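# Mount cabinet door on hinge pins, close, latch

## Task

Seat the cabinet door on both of its hinge pins, then swing it shut and turn its latch to lock it.

## Robot and tools

ROBOT. There are two six-joint arms, each with a five-finger hand. left_arm carries a left hand, the mirror of the right hand on right_arm. Calibrated base positions in the scene frame: left_arm (-0.015, +0.345, 0) m and right_arm (+0.055, -0.393, 0) m, both almost unrotated about z. A camera stand sits behind the arms. The cameras are cam_high, cam_low, cam_left_wrist and cam_right_wrist, all 672x504.

FRAMES. Scene frame: origin at table-top height midway between the arms, +x out over the table, +y toward left_arm, +z up. Fixed cameras and the table use it. Every pose, velocity and Hand target an arm reports is in that arm's own base frame, and its offsets run along that base's axes.

HAND POINT. This is a point 0.15 m out from the wrist flange along the fingers and 0.05 m in front of the palm. Its +z runs along the straight fingers and +y out of the palm. On the right hand +x crosses the palm away from the thumb; on the left hand +x points toward the thumb. Straight fingertips extend 0.06 to 0.07 m past the point. A bracket on the little-finger side of the wrist can strike things. With the fingers level, the wrist may hang 0.11 m (palm down) to 0.23 m (palm up) below the point and reach the table first.

ROW LAYOUT. Each row has 28 numbers, all in [-1, 1], and always covers both arms. The order is left dx, dy, dz, rx, ry, rz; then left little, ring, middle, index, thumb_bend, thumb_turn, force_limit, speed; then the same 14 for the right arm. The six pose numbers are an offset, not a pose. They are measured from the arm's Hand target as it stands when the action or move begins, along that arm's base axes. 1.0 equals 0.6 m or 180 degrees. rx, ry, rz form one rotation vector, turning about the Hand target's position. Six zeros mean hold or return to the Hand target; sending the same offset again moves the arm further. The controller limits each step to 32 degrees of turn from the measured orientation.

HAND NUMBERS. These are absolute targets, not offsets. For the fingers and thumb_bend, +1 is straight and -1 is curled. thumb_turn +1 puts the thumb beside the palm and -1 puts it in front, opposite the fingers. With the thumb turned in, the hand grips things 0.035 to 0.065 m thick, or handles down to about 0.025 m. force_limit runs from -1 (about 0 N) to +1 (10 N, or 15 N for the thumb motors). speed runs from almost zero at -1 up to full at +0.48 and above. For a gentle grip, close at speed -0.94 or lower. No value means 'unchanged', so to leave a hand alone, resend its last eight numbers that were carried out. Before any were sent, use hand_measured, hand_force_limit and hand_speed.

TOOLS.
execute_actions: actions is a list of actions. Each action is a table of up to 15 rows, one row per 1/30 s step, and a shorter table holds its last row. Every row counts from the start of its action. cameras is an optional list of names.
move: target is one 28-number row or a list of up to 15 rows, each counted from the same starting Hand targets. The hand point follows a straight path with no obstacle avoidance. speed is in m/s, 0.002 to 3.6, default 0.25. blend, in m, rounds the corners of a list. stop_force, 3 to 120 N, ends an arm's path on contact; do not rely on it while the hand turns. zero, true or false, is used only with stop_force. blocking=false returns early but cannot be combined with stop_force. The result adds a move: line with done, off_target, moving, held or fault, plus limits such as paced or held. Keep paths away from an arm's own base.
wait: seconds, 0 to 10. stop: brakes a running move. zoom_image: camera plus region [x0, y0, x1, y1] in pixels, at most 504 by 504. show_instructions: shows the reference pages. zero_wrist_force: arm is left_arm or right_arm. finished_scene: scene 1, optional; it ends the scene for good.

RESULTS. Each result gives end_effector_position (m), end_effector_quat_wxyz and velocities in the arm's base frame, along with Hand target and joint positions and torques. The hand lines hand_measured, hand_stopped_by (moving, target, force, stalled, fault) and hand_load_n follow the motor order above; a load near 0 after closing means the grip was lost. Wrist force and torque are given in the end effector's axes, plus a line showing the peak since the last reading. A hand point often rests short of its Hand target, and the next command asks for it again. Motor temperatures are listed too, and a MOTOR HOT line appears at 70 °C.

AVOID. An outside force of about 150 N, or a joint torque over its limit (139 N m for the big joints, 26 N m for the wrist joints), stops that arm for 10 s. Stiff arms fault if sent even slightly past a firm contact, and faster touches strike harder. Contact or pressing between the two arms can end the scene. A motor at 85 °C brakes its arm for 30 to 60 s.

Each tool is called as name(argument=value, ...) on one line, values as JSON.

Reference images:

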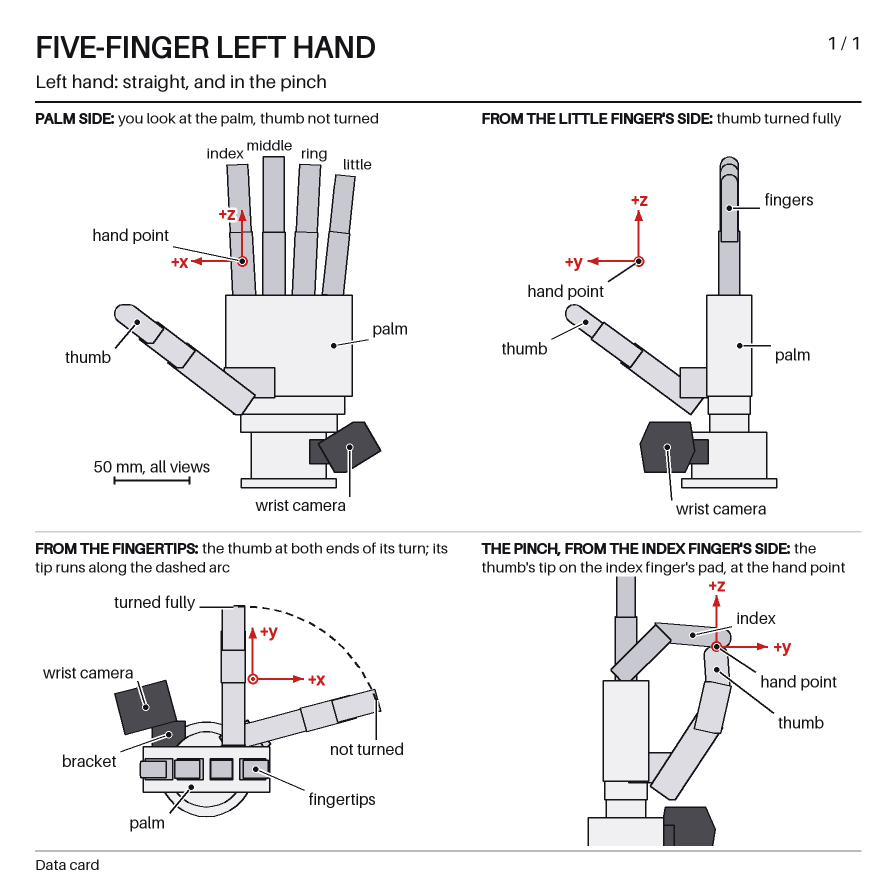

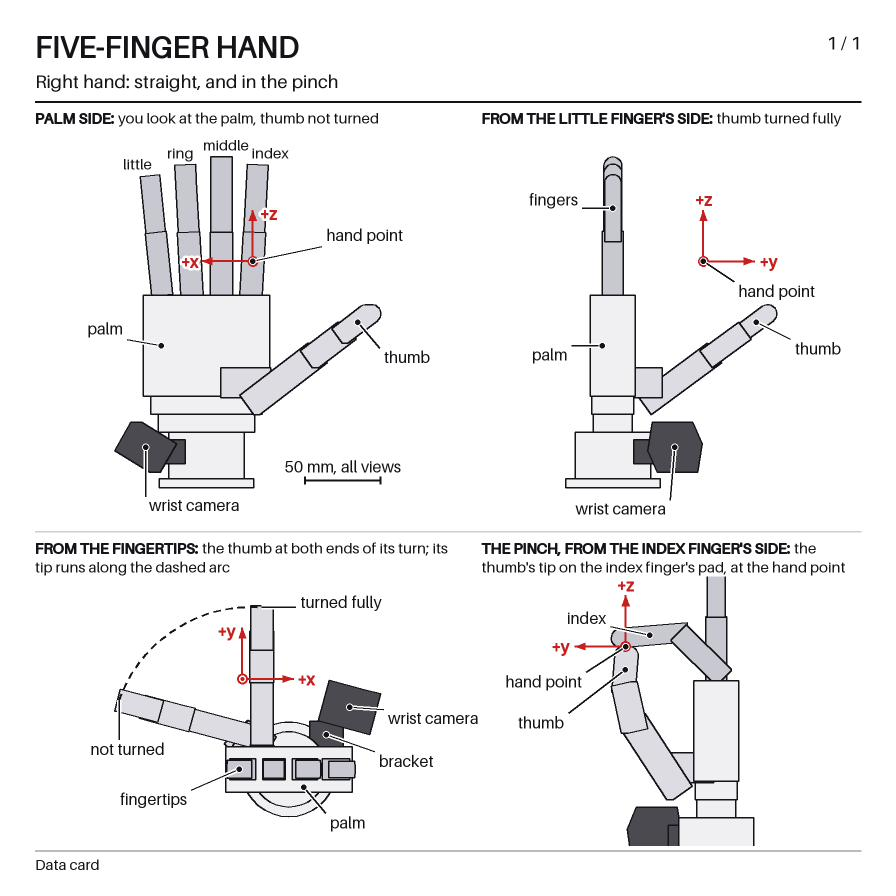

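## Session

execute_actions(actions=[])

Scene clock: 0.00 s.
left_arm: end_effector_position=(+0.3055, -0.4376, +0.3766) hand_measured=(+1.000, +1.000, +1.000, +1.000, +1.000, +1.000) hand_load_n=(+0.0, +0.0, +0.0, +0.0, +0.0, -0.5) hand_stopped_by=(target, target, target, target, target, target) hand_force_limit=0.00 hand_speed=-0.80 end_effector_quat_wxyz=(-0.266, -0.084, +0.683, -0.675) | right_arm: end_effector_position=(+0.3828, +0.0473, +0.1386) hand_measured=(+1.000, +1.000, +1.000, +1.000, +1.000, +1.000) hand_load_n=(+0.0, +0.0, +0.0, +0.0, +0.0, +0.0) hand_stopped_by=(target, target, target, target, target, target) hand_force_limit=0.00 hand_speed=-0.80 end_effector_quat_wxyz=(-0.041, +0.927, +0.372, +0.015)
Joint positions: left_arm=[2.972 -1.86 -1.496 2.798 0.099 3.2] | right_arm=[-0.12 -1.325 1.809 1.1 1.485 0.687]
Joint velocities: within noise
Joint torques (N m): no reading
Motor temperatures (°C): left_arm=[33 38 37 35 34 33] | right_arm=[37 25 42 44 38 39]
Wrist force (N): no reading
Wrist torque (N m): no reading
Wrist force, peak (N): no reading
Hand target: left_arm +0.3055, -0.4376, +0.3766; -0.266, -0.084, +0.683, -0.675 | right_arm +0.3828, +0.0473, +0.1386; -0.041, +0.927, +0.372, +0.015

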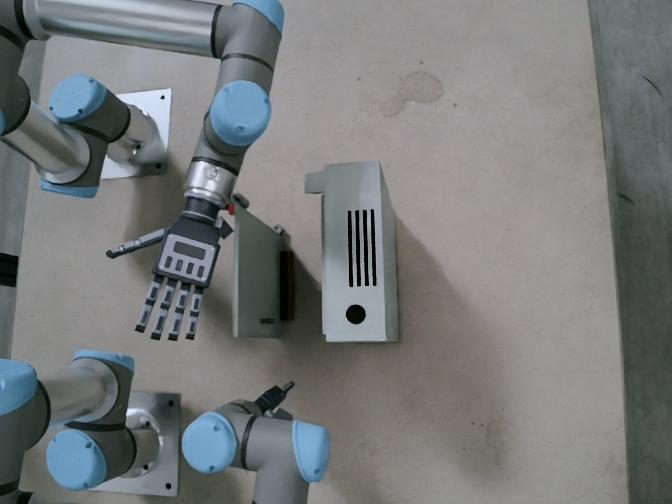

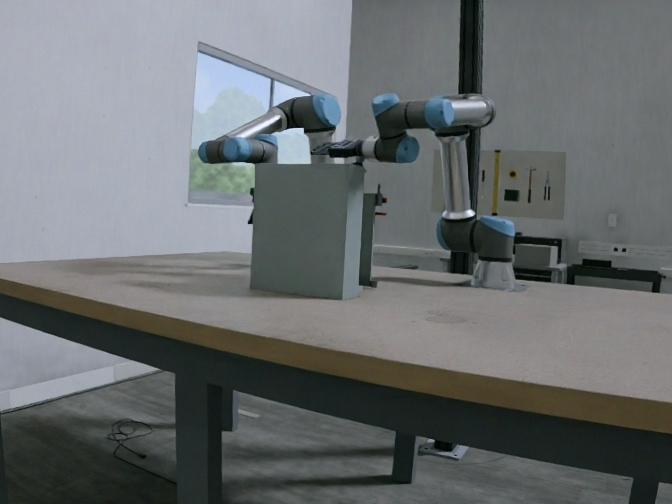

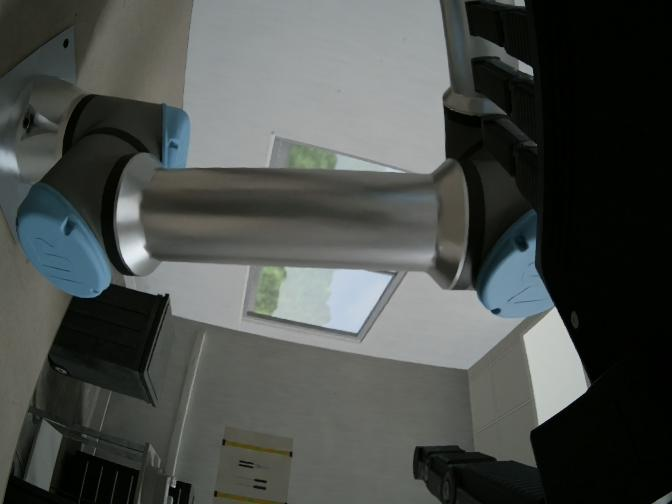

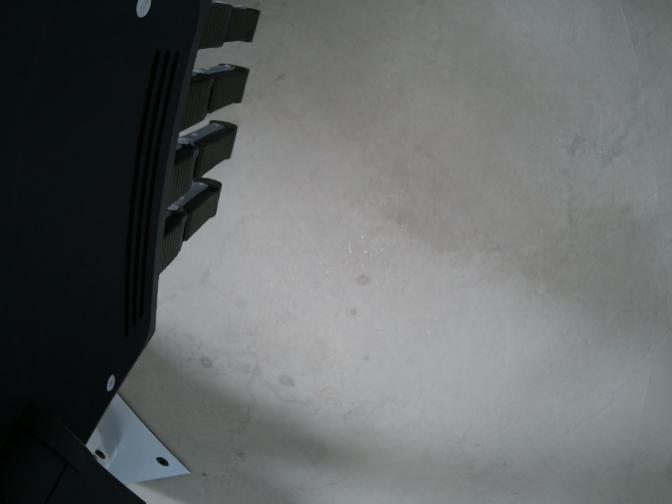

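zoom_image(camera="cam_high", region=[200, 130, 420, 360])

zoom_image(camera="cam_low", region=[180, 80, 530, 320])

Scaled by 2.191 from the camera's 672x504 image, which has a finer 960x720 frame.

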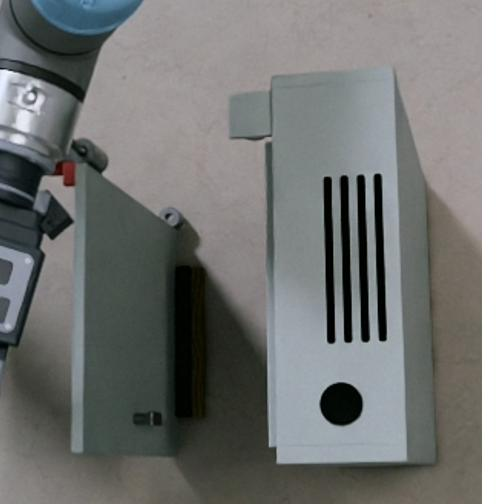

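Scaled by 1.440 from the camera's 672x504 image, which has a finer 960x720 frame.

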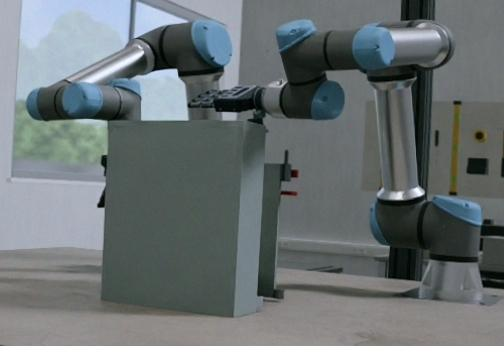

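move(target=[0,0,0,0,0,0,1,1,1,1,1,1,0,-0.8,-0.055,-0.079,0.436,0.4445,-0.208,0.189,1,1,1,1,1,1,0,-0.8], speed=0.25, cameras=["all"])

Scene clock: 180.60 s.
left_arm: end_effector_position=(+0.3055, -0.4376, +0.3766) hand_measured=(+1.000, +1.000, +1.000, +1.000, +1.000, +1.000) hand_load_n=(+0.5, +0.0, +0.0, +0.0, +0.0, -0.5) hand_stopped_by=(target, target, target, target, target, target) hand_force_limit=0.00 hand_speed=-0.80 end_effector_quat_wxyz=(-0.266, -0.084, +0.683, -0.675) | right_arm: end_effector_position=(+0.3498, -0.0001, +0.4001) hand_measured=(+1.000, +1.000, +1.000, +1.000, +1.000, +1.000) hand_load_n=(+0.0, +0.0, +0.0, +0.0, +0.5, +0.0) hand_stopped_by=(target, target, target, target, target, target) hand_force_limit=0.00 hand_speed=-0.80 end_effector_quat_wxyz=(+0.500, -0.501, -0.500, -0.500)
Joint positions: left_arm=[2.972 -1.86 -1.496 2.798 0.099 3.2] | right_arm=[-1.069 -1.434 2.131 2.443 1.068 -1.57]
Joint torques (N m): left_arm=[-0.42 33.04 19.56 -1.77 0.77 0] | right_arm=[4.92 -14.64 -7.49 3.22 2.08 -1.8]
Wrist force (N): left_arm=[-0.1 -0.1 0.1] | right_arm=[1.3 1.6 0.7]
Wrist torque (N m): left_arm=[-0.02 0.02 -0.01] | right_arm=[0.13 -0.39 0.35]
Wrist force, peak (N): left_arm=[-0.4 0.3 0.6] | right_arm=[1.3 1.6 0.7]
Hand target: left_arm +0.3055, -0.4376, +0.3766; -0.266, -0.084, +0.683, -0.675 | right_arm +0.3498, -0.0001, +0.4002; +0.500, -0.501, -0.500, -0.500
Off the commanded pose: left_arm 0.000 m, 0 deg | right_arm 0.000 m, 0 deg.
move: done

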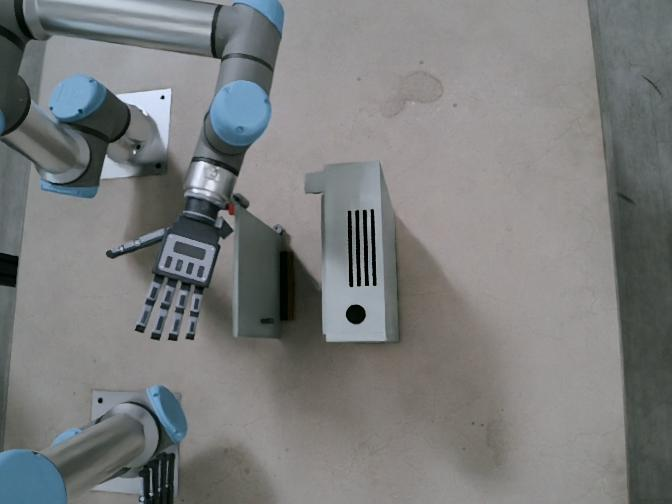

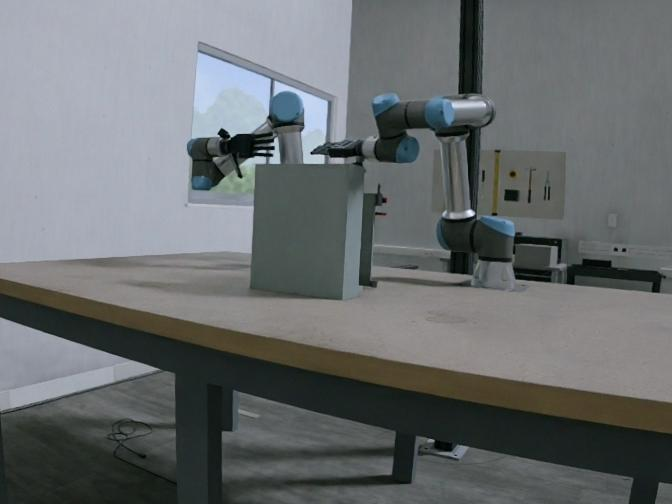

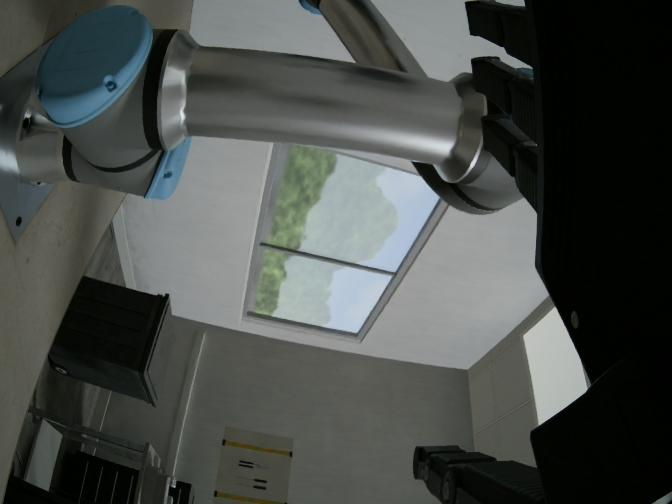

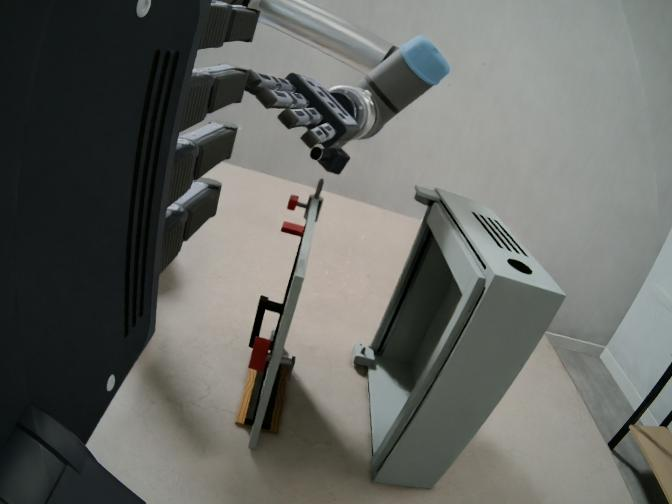

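zoom_image(camera="cam_right_wrist", region=[220, 160, 400, 460])

zoom_image(camera="cam_right_wrist", region=[330, 170, 580, 500])

Scaled by 1.680 from the camera's 672x504 image, which has a finer 960x720 frame.

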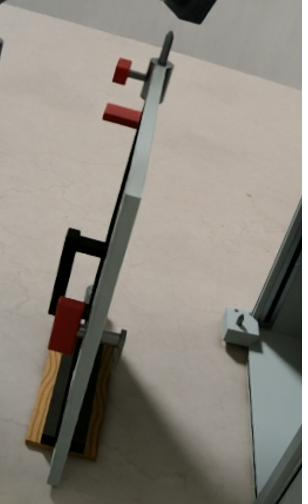

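Scaled by 1.527 from the camera's 672x504 image, which has a finer 960x720 frame.

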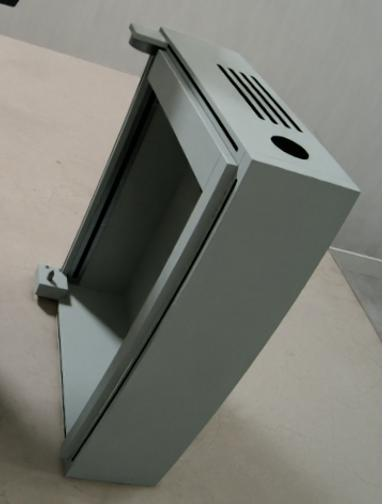

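zoom_image(camera="cam_right_wrist", region=[270, 170, 350, 250])

zoom_image(camera="cam_right_wrist", region=[335, 325, 395, 385])

zoom_image(camera="cam_right_wrist", region=[400, 170, 480, 250])

zoom_image(camera="cam_right_wrist", region=[225, 280, 325, 450])

Scaled by 6.300 from the camera's 672x504 image, which has a finer 960x720 frame.

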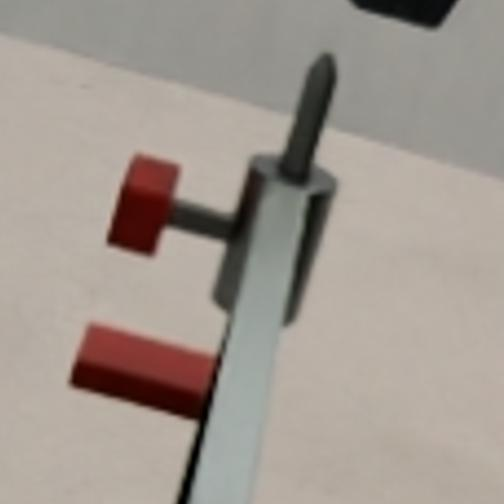

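Scaled by 8.400 from the camera's 672x504 image, which has a finer 960x720 frame.

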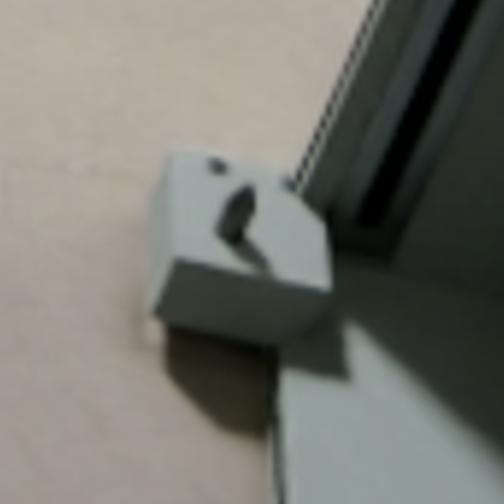

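Scaled by 6.300 from the camera's 672x504 image, which has a finer 960x720 frame.

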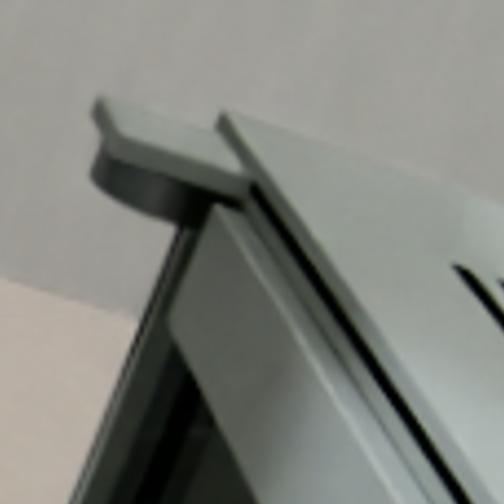

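Scaled by 2.965 from the camera's 672x504 image, which has a finer 960x720 frame.

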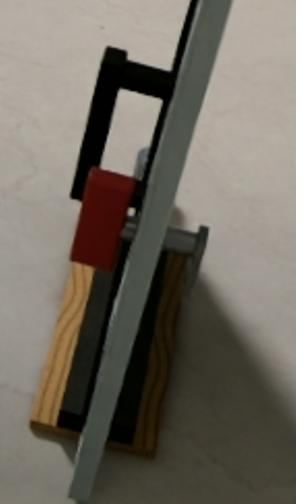

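move(target=[[0,0.25,0.22,0,0,0,1,1,1,1,1,1,0,-0.8,0,0,0,0,0,0,1,1,1,1,1,1,0,-0.8],[0.091,0.563,0.122,-0.0728,-0.6563,0.0669,1,1,1,1,1,1,0,-0.8,0,0,0,0,0,0,1,1,1,1,1,1,0,-0.8]], blend=[0.05,0], speed=0.3, cameras=["all"])

Scene clock: 339.13 s.
left_arm: end_effector_position=(+0.3601, -0.0998, +0.4498) hand_measured=(+1.000, +1.000, +1.000, +1.000, +1.000, +1.000) hand_load_n=(+0.0, +0.0, +0.0, +0.0, +0.0, +0.0) hand_stopped_by=(target, target, target, target, target, target) hand_force_limit=0.00 hand_speed=-0.80 end_effector_quat_wxyz=(+0.500, +0.500, +0.500, -0.499) | right_arm: end_effector_position=(+0.3498, -0.0001, +0.4002) hand_measured=(+1.000, +1.000, +1.000, +1.000, +1.000, +1.000) hand_load_n=(+0.0, +0.0, +0.0, +0.0, +0.0, +0.0) hand_stopped_by=(target, target, target, target, target, target) hand_force_limit=0.00 hand_speed=-0.80 end_effector_quat_wxyz=(+0.500, -0.501, -0.500, -0.500)
Joint positions: left_arm=[4.016 -1.37 -1.768 3.138 0.873 4.712] | right_arm=[-1.069 -1.434 2.131 2.443 1.068 -1.57]
Joint torques (N m): left_arm=[5.82 4.97 7.01 1.3 2.61 1.81] | right_arm=[5.52 -15.3 -7.4 3.3 2.06 -1.54]
Wrist force (N): left_arm=[-2.8 2.4 -0.4] | right_arm=[1.2 1.5 0.7]
Wrist torque (N m): left_arm=[0.40 0.21 -0.06] | right_arm=[0.13 -0.38 0.34]
Wrist force, peak (N): left_arm=[-2.7 2.7 0.0] | right_arm=[1.2 1.4 1.1]
Hand target: left_arm +0.3601, -0.0998, +0.4498; +0.500, +0.500, +0.500, -0.499 | right_arm +0.3498, -0.0001, +0.4002; +0.500, -0.501, -0.500, -0.500
Off the commanded pose: left_arm 0.000 m, 0 deg | right_arm 0.000 m, 0 deg.
move: done

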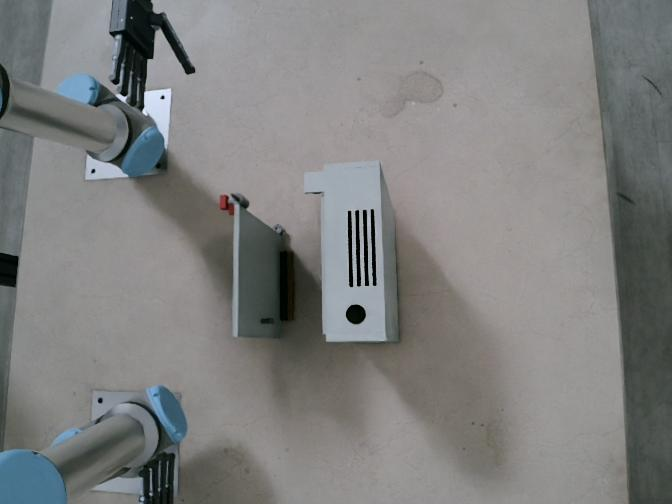

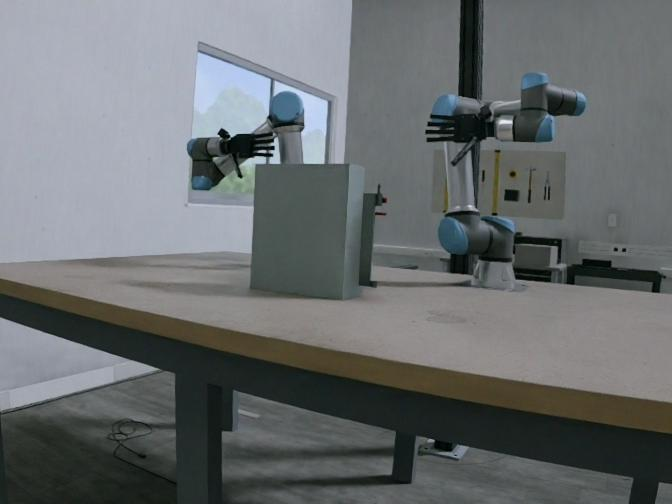

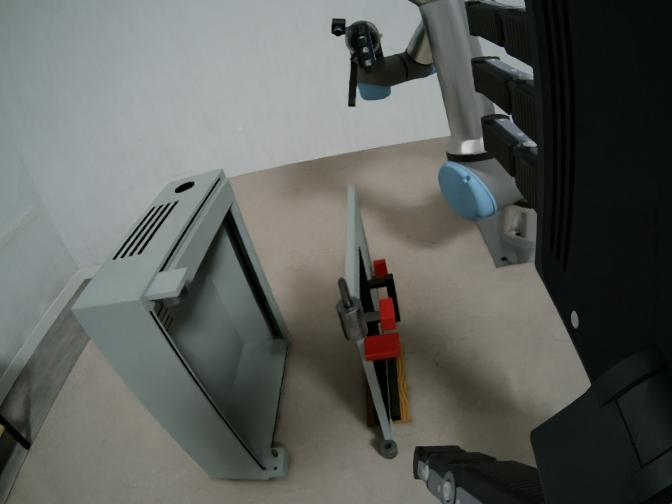

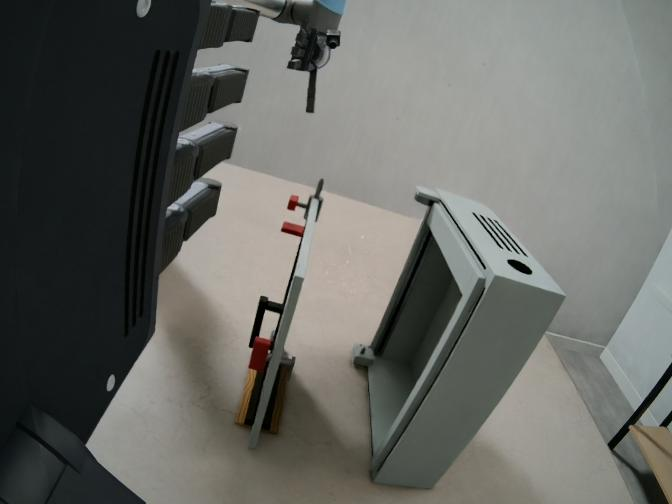

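zoom_image(camera="cam_left_wrist", region=[310, 240, 430, 380])

zoom_image(camera="cam_left_wrist", region=[60, 150, 310, 500])

zoom_image(camera="cam_left_wrist", region=[340, 380, 430, 480])

zoom_image(camera="cam_left_wrist", region=[240, 430, 310, 500])

zoom_image(camera="cam_left_wrist", region=[130, 250, 210, 330])

Scaled by 3.600 from the camera's 672x504 image, which has a finer 960x720 frame.

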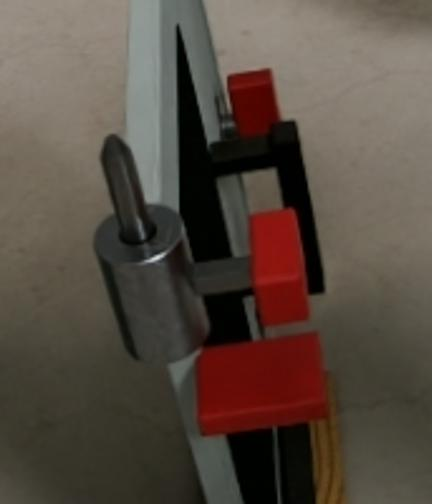

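Scaled by 1.440 from the camera's 672x504 image, which has a finer 960x720 frame.

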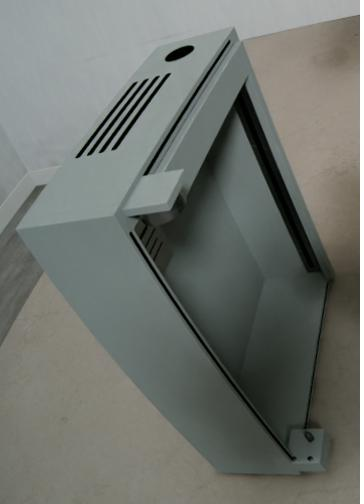

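Scaled by 5.040 from the camera's 672x504 image, which has a finer 960x720 frame.

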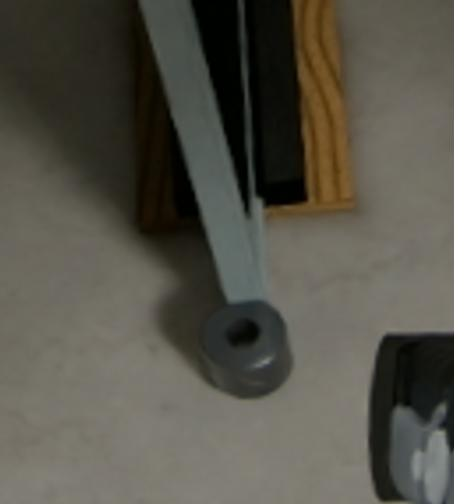

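Scaled by 7.200 from the camera's 672x504 image, which has a finer 960x720 frame.

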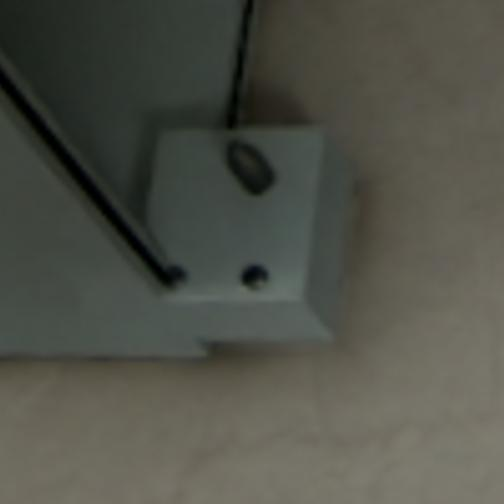

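Scaled by 6.300 from the camera's 672x504 image, which has a finer 960x720 frame.

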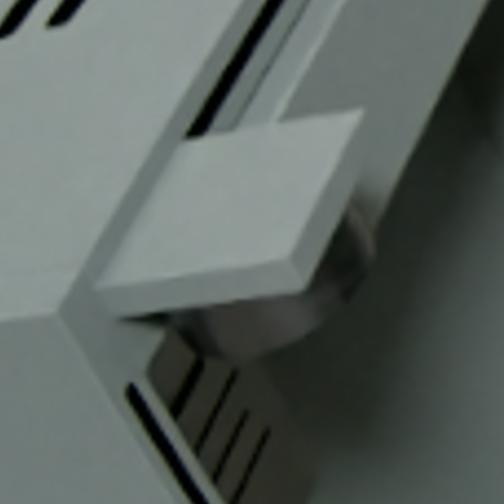

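zoom_image(camera="cam_right_wrist", region=[130, 0, 290, 280])

Scaled by 1.800 from the camera's 672x504 image, which has a finer 960x720 frame.

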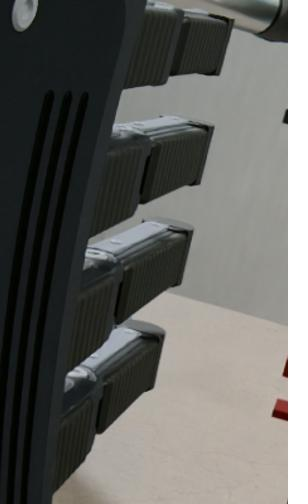

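move(target=[0,0,0,0,0,0,1,1,1,1,1,1,0,-0.8,-0.1664,0.267,-0.1337,0,0,0,1,1,1,1,1,1,0,-0.8], speed=0.2, cameras=["cam_right_wrist", "cam_left_wrist"])

Scene clock: 454.27 s.
left_arm: end_effector_position=(+0.3601, -0.0998, +0.4498) hand_measured=(+1.000, +1.000, +1.000, +1.000, +1.000, +1.000) hand_load_n=(+0.0, +0.0, +0.0, +0.0, +0.0, +0.0) hand_stopped_by=(target, target, target, target, target, target) hand_force_limit=0.00 hand_speed=-0.80 end_effector_quat_wxyz=(+0.500, +0.500, +0.500, -0.499) | right_arm: end_effector_position=(+0.2500, +0.1600, +0.3200) hand_measured=(+1.000, +1.000, +1.000, +1.000, +1.000, +1.000) hand_load_n=(+0.0, +0.0, +0.0, +0.0, +0.0, +0.0) hand_stopped_by=(target, target, target, target, target, target) hand_force_limit=0.00 hand_speed=-0.80 end_effector_quat_wxyz=(+0.500, -0.501, -0.500, -0.500)
Joint positions: left_arm=[4.016 -1.37 -1.768 3.138 0.873 4.712] | right_arm=[-1.132 -1.674 2.692 2.122 1.131 -1.57]
Joint torques (N m): left_arm=[6.36 4.93 7.26 1.01 2.62 1.64] | right_arm=[-7.87 2.62 -2.23 -0.03 1.84 -1.54]
Wrist force (N): left_arm=[-2.3 2.7 -0.2] | right_arm=[1.2 0.9 0.6]
Wrist torque (N m): left_arm=[0.43 0.15 -0.04] | right_arm=[0.07 -0.40 0.31]
Wrist force, peak (N): left_arm=[-2.8 2.9 -0.7] | right_arm=[1.6 1.8 0.0]
Hand target: left_arm +0.3601, -0.0998, +0.4498; +0.500, +0.500, +0.500, -0.499 | right_arm +0.2500, +0.1601, +0.3199; +0.500, -0.501, -0.500, -0.500
Off the commanded pose: left_arm 0.000 m, 0 deg | right_arm 0.000 m, 0 deg.
move: done
Images, in order (width x height): cam_left_wrist 672x504, cam_right_wrist 672x504.

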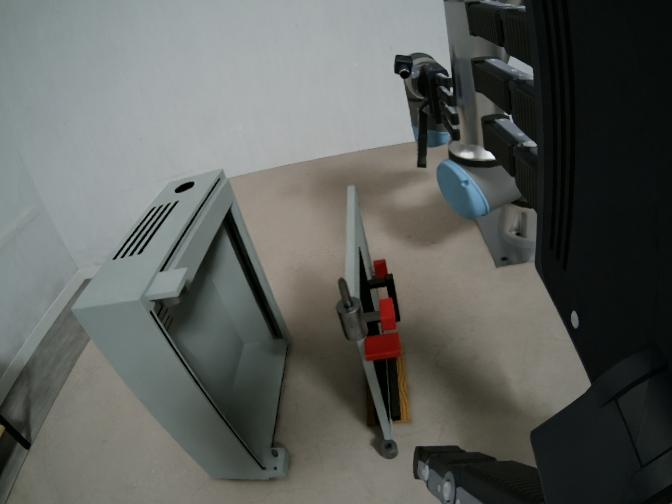

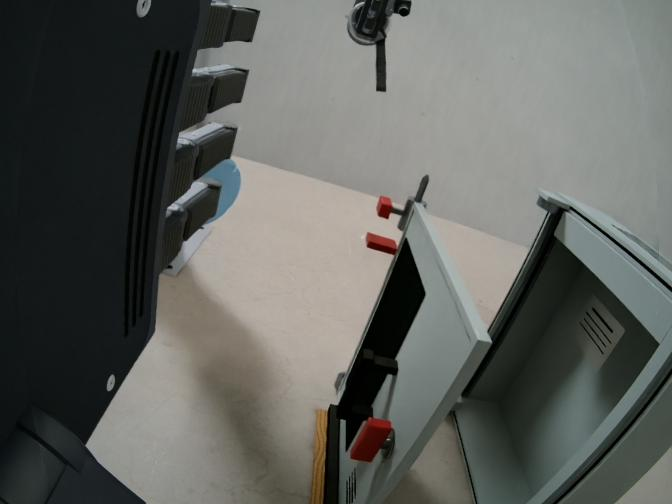

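zoom_image(camera="cam_right_wrist", region=[310, 170, 510, 504])

zoom_image(camera="cam_right_wrist", region=[320, 330, 430, 480])

Scaled by 1.509 from the camera's 672x504 image, which has a finer 960x720 frame.

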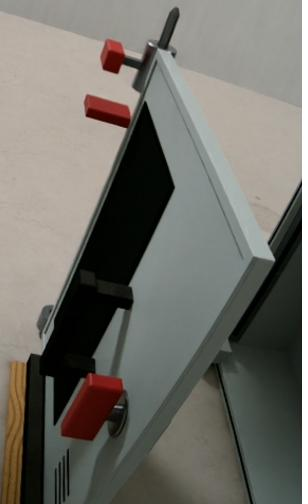

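Scaled by 3.360 from the camera's 672x504 image, which has a finer 960x720 frame.

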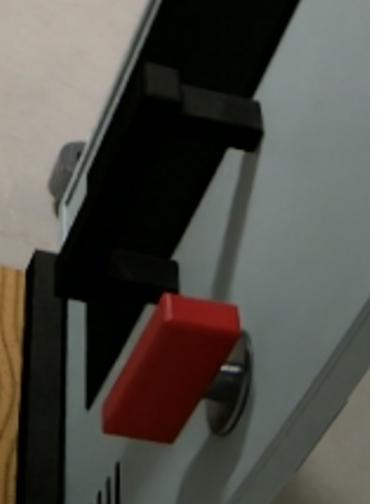

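move(target=[[0,0,0,0,0,0,1,1,1,1,1,1,0,-0.8,0.1,-0.3,0.1,0,0,0,1,1,1,1,1,1,0,-0.8],[-0.1975,-0.4795,-0.2247,0,0,0.3333,1,1,1,1,1,1,0,-0.8,0.1,-0.3,0.1,0,0,0,1,1,1,1,1,1,0,-0.8]], speed=0.25, blend=[0.03,0], cameras=["cam_high", "cam_left_wrist"])

Scene clock: 507.03 s.
left_arm: end_effector_position=(+0.2415, -0.3874, +0.3151) hand_measured=(+1.000, +1.000, +1.000, +1.000, +1.000, +1.000) hand_load_n=(+0.0, +0.0, +0.0, +0.0, +0.0, +0.0) hand_stopped_by=(target, target, target, target, target, target) hand_force_limit=0.00 hand_speed=-0.80 end_effector_quat_wxyz=(+0.680, +0.183, +0.686, -0.181) | right_arm: end_effector_position=(+0.3100, -0.0199, +0.3799) hand_measured=(+1.000, +1.000, +1.000, +1.000, +1.000, +1.000) hand_load_n=(+0.0, +0.0, +0.0, +0.0, +0.0, +0.0) hand_stopped_by=(target, target, target, target, target, target) hand_force_limit=0.00 hand_speed=-0.80 end_effector_quat_wxyz=(+0.500, -0.501, -0.500, -0.500)
Joint positions: left_arm=[4.259 0.214 -2.085 2.007 0.068 4.577] | right_arm=[-1.196 -1.429 2.195 2.375 1.195 -1.57]
Joint torques (N m): left_arm=[6.07 -44.44 -6.04 -2.75 -3.02 1.73] | right_arm=[-8.08 -14.89 -21.42 3.39 2.02 1.37]
Wrist force (N): left_arm=[-2.3 2.5 -0.7] | right_arm=[1.3 1.3 0.7]
Wrist torque (N m): left_arm=[0.38 0.13 0.03] | right_arm=[0.09 -0.45 0.19]
Wrist force, peak (N): left_arm=[-2.8 3.1 -0.8] | right_arm=[1.4 1.5 1.2]
Hand target: left_arm +0.2416, -0.3875, +0.3150; +0.683, +0.183, +0.683, -0.182 | right_arm +0.3100, -0.0199, +0.3799; +0.500, -0.501, -0.500, -0.500
Off the commanded pose: left_arm 0.000 m, 1 deg | right_arm 0.000 m, 0 deg.
shoulder posture changed (left arm): the wrist came as close to joint 1's axis as it can, and the arm is now in the other of its two shoulder postures.
move: done
Images, in order (width x height): cam_high 672x504, cam_left_wrist 672x504.

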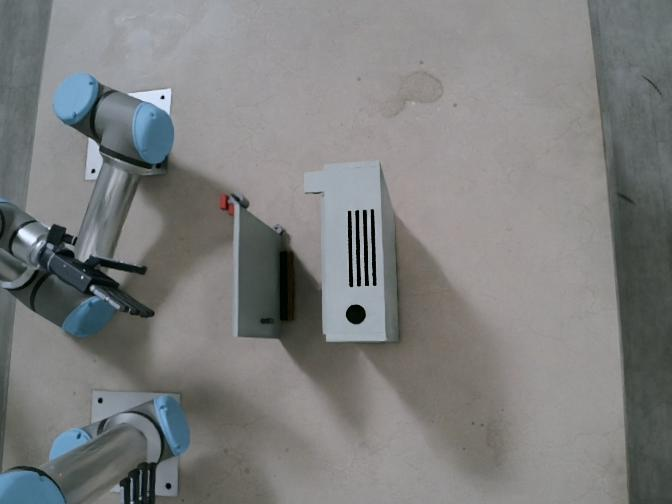

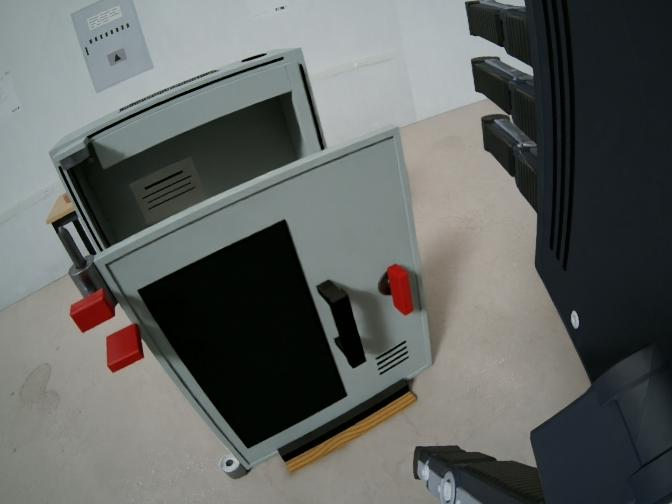

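zoom_image(camera="cam_left_wrist", region=[40, 40, 440, 480])

zoom_image(camera="cam_left_wrist", region=[40, 200, 180, 390])

zoom_image(camera="cam_left_wrist", region=[280, 230, 440, 400])

zoom_image(camera="cam_left_wrist", region=[200, 370, 440, 490])

Scaled by 1.145 from the camera's 672x504 image, which has a finer 960x720 frame.

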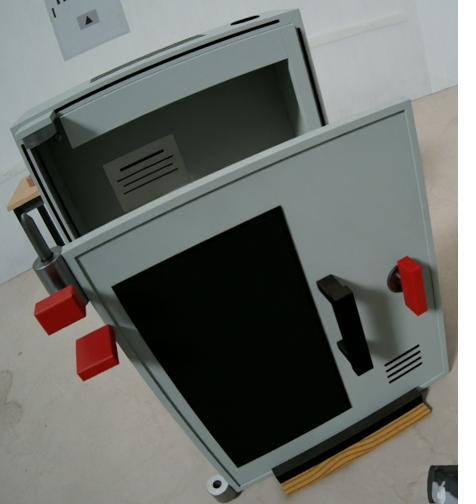

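Scaled by 2.653 from the camera's 672x504 image, which has a finer 960x720 frame.

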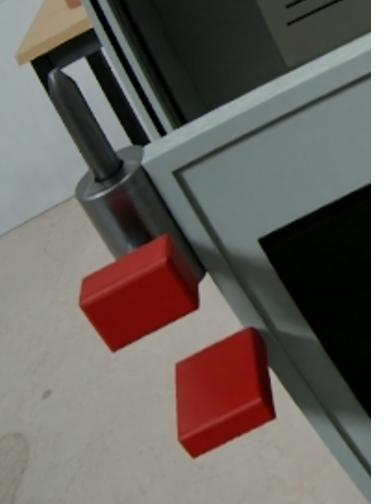

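Scaled by 2.965 from the camera's 672x504 image, which has a finer 960x720 frame.

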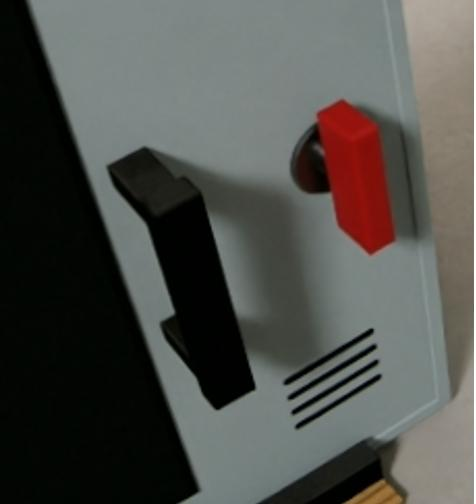

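Scaled by 2.100 from the camera's 672x504 image, which has a finer 960x720 frame.

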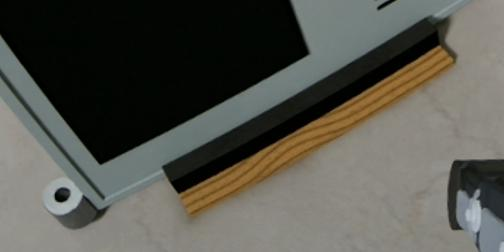

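move(target=[0.1975,0.4795,0.2247,0,0,-0.3333,1,1,1,1,1,1,0,-0.8,0,0,0,0,0,0,1,1,1,1,1,1,0,-0.8], speed=0.2, cameras=["cam_high"])

Scene clock: 640.53 s.
left_arm: end_effector_position=(+0.3601, -0.0998, +0.4498) hand_measured=(+1.000, +1.000, +1.000, +1.000, +1.000, +1.000) hand_load_n=(+0.0, +0.0, +0.0, +0.0, +0.0, +0.0) hand_stopped_by=(target, target, target, target, target, target) hand_force_limit=0.00 hand_speed=-0.80 end_effector_quat_wxyz=(+0.500, +0.500, +0.500, -0.499) | right_arm: end_effector_position=(+0.3100, -0.0199, +0.3799) hand_measured=(+1.000, +1.000, +1.000, +1.000, +1.000, +1.000) hand_load_n=(+0.0, +0.0, +0.0, +0.0, +0.0, +0.0) hand_stopped_by=(target, target, target, target, target, target) hand_force_limit=0.00 hand_speed=-0.80 end_effector_quat_wxyz=(+0.500, -0.501, -0.500, -0.500)
Joint positions: left_arm=[4.016 -1.37 -1.768 3.138 0.872 4.712] | right_arm=[-1.196 -1.429 2.195 2.375 1.195 -1.57]
Joint torques (N m): left_arm=[-4.91 5.44 31.53 -4.27 2.6 -1.15] | right_arm=[-8.33 -14.37 -21.61 3.41 1.96 1.34]
Wrist force (N): left_arm=[-2.3 2.5 -0.2] | right_arm=[1.2 1.1 1.0]
Wrist torque (N m): left_arm=[0.39 0.15 0.17] | right_arm=[0.04 -0.46 0.18]
Wrist force, peak (N): left_arm=[-2.1 4.2 -1.0] | right_arm=[1.4 1.6 1.2]
Hand target: left_arm +0.3601, -0.0998, +0.4498; +0.500, +0.500, +0.500, -0.499 | right_arm +0.3100, -0.0199, +0.3799; +0.500, -0.501, -0.500, -0.500
Off the commanded pose: left_arm 0.000 m, 0 deg | right_arm 0.000 m, 0 deg.
shoulder posture changed (left arm): the wrist came as close to joint 1's axis as it can, and the arm is now in the other of its two shoulder postures.
move: done; limits=paced
Images, in order (width x height): cam_high 672x504.

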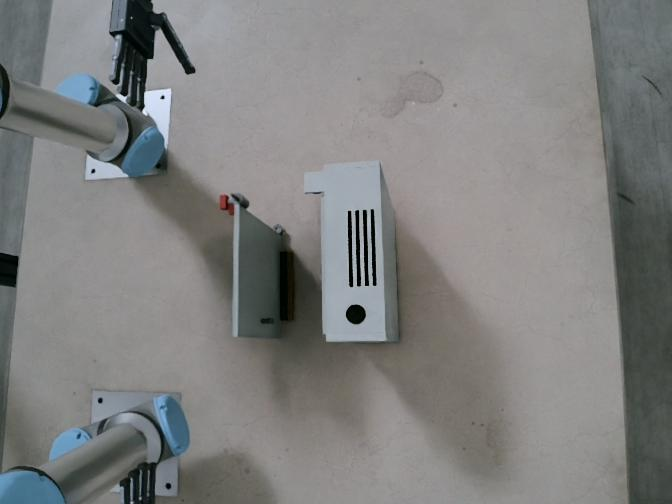

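move(target=[[0,0,0,0,0,0,1,1,1,1,1,1,0,-0.8,-0.15,0.2,-0.133,-0.0997,0.0105,-0.0661,0.35,0.35,0.35,0.35,0.15,-1,0,0],[0,0,0,0,0,0,1,1,1,1,1,1,0,-0.8,-0.1367,0.55,-0.33,-0.0997,0.0105,-0.0661,0.35,0.35,0.35,0.35,0.15,-1,0,0]], speed=0.2, blend=[0.05,0], cameras=["all"])

Scene clock: 774.60 s.
left_arm: end_effector_position=(+0.3601, -0.0998, +0.4498) hand_measured=(+1.000, +1.000, +1.000, +1.000, +1.000, +1.000) hand_load_n=(+0.0, +0.0, +0.0, +0.0, +0.0, +0.0) hand_stopped_by=(target, target, target, target, target, target) hand_force_limit=0.00 hand_speed=-0.80 end_effector_quat_wxyz=(+0.500, +0.500, +0.500, -0.499) | right_arm: end_effector_position=(+0.2681, +0.0392, +0.3408) hand_measured=(+0.350, +0.350, +0.350, +0.350, +0.150, -1.000) hand_load_n=(+0.0, +0.0, +0.0, +0.0, +0.0, +0.0) hand_stopped_by=(target, target, target, target, target, target) hand_force_limit=0.00 hand_speed=0.00 end_effector_quat_wxyz=(-0.439, +0.566, +0.508, +0.478)
Joint positions: left_arm=[4.016 -1.37 -1.768 3.138 0.873 4.712] | right_arm=[-1.33 -1.641 2.413 2.203 1.239 -1.504]
Joint torques (N m): left_arm=[-5.76 4.88 33.01 -4.3 2.47 -1.28] | right_arm=[6.62 -5.52 -23.81 3.99 -2.46 -1.61]
Motor temperatures (°C): left_arm=[29 36 34 35 33 33] | right_arm=[34 25 37 42 36 38]
Wrist force (N): left_arm=[-2.7 2.5 -0.2] | right_arm=[1.1 1.2 0.3]
Wrist torque (N m): left_arm=[0.41 0.19 0.15] | right_arm=[0.12 -0.35 0.34]
Wrist force, peak (N): left_arm=[-2.9 2.8 0.1] | right_arm=[1.3 -0.4 3.3]
Hand target: left_arm +0.3601, -0.0998, +0.4498; +0.500, +0.500, +0.500, -0.499 | right_arm +0.2682, +0.0392, +0.3408; -0.439, +0.566, +0.508, +0.478 (not the last commanded pose)
Off the commanded pose: left_arm 0.000 m, 0 deg | right_arm 0.317 m, 11 deg.
move: held (right_arm; a check stopped the path); path passed 0 of 2 targets; limits=held
pose unreachable (right arm): on one or more control steps of this call, first in action 0 (counted from 0), this arm could not follow its commanded pose, so it was not sent that pose on those steps. It may still have moved: this result reports where it is.
cause: moving toward the commanded pose would bring two parts of the arm too close to each other (joints 3 (elbow) to 6 (wrist 3) lie between them).

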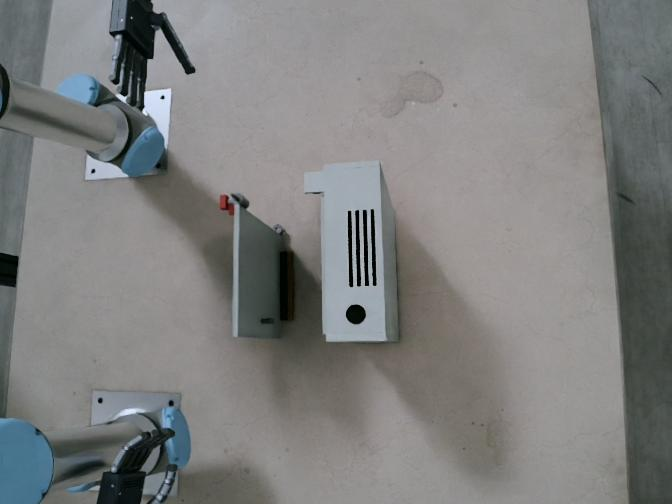

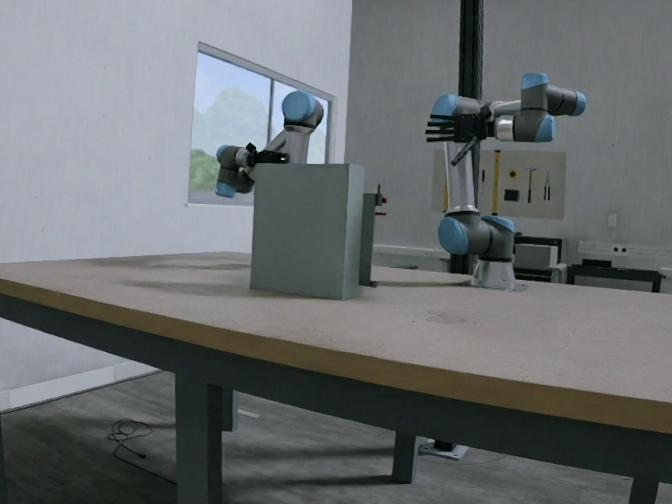

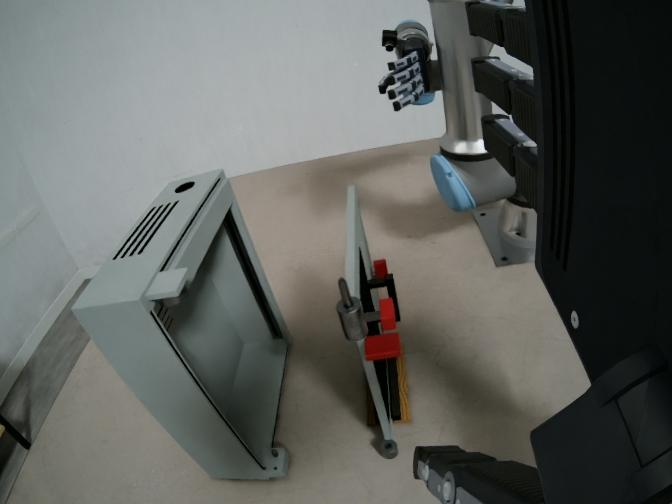

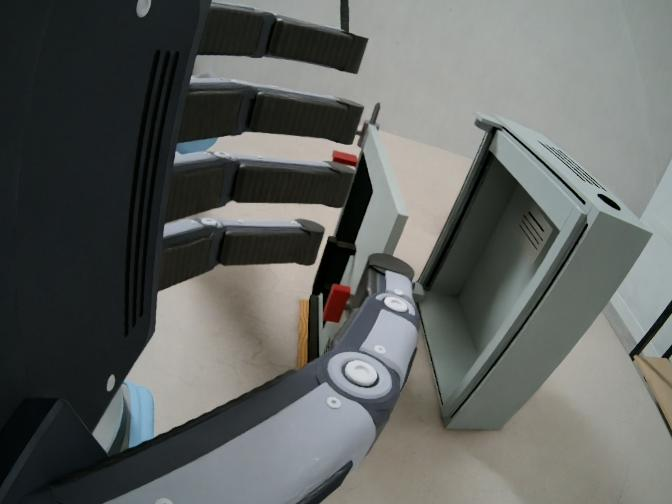

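zoom_image(camera="cam_left_wrist", region=[400, 0, 672, 272])

zoom_image(camera="cam_left_wrist", region=[400, 300, 604, 504])

Scaled by 1.853 from the camera's 672x504 image, which has a finer 960x720 frame.

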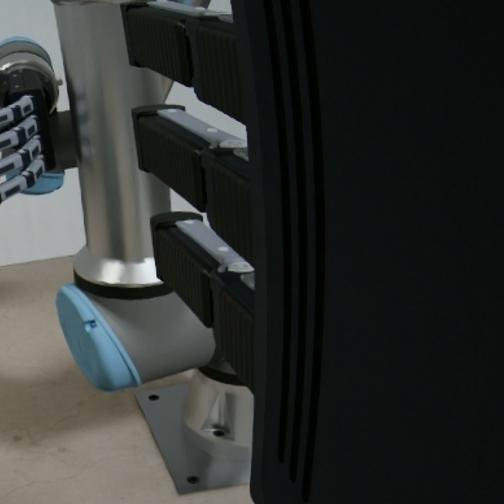

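Scaled by 2.471 from the camera's 672x504 image, which has a finer 960x720 frame.

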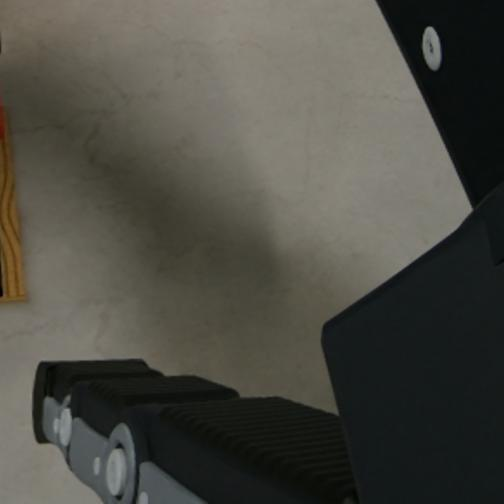

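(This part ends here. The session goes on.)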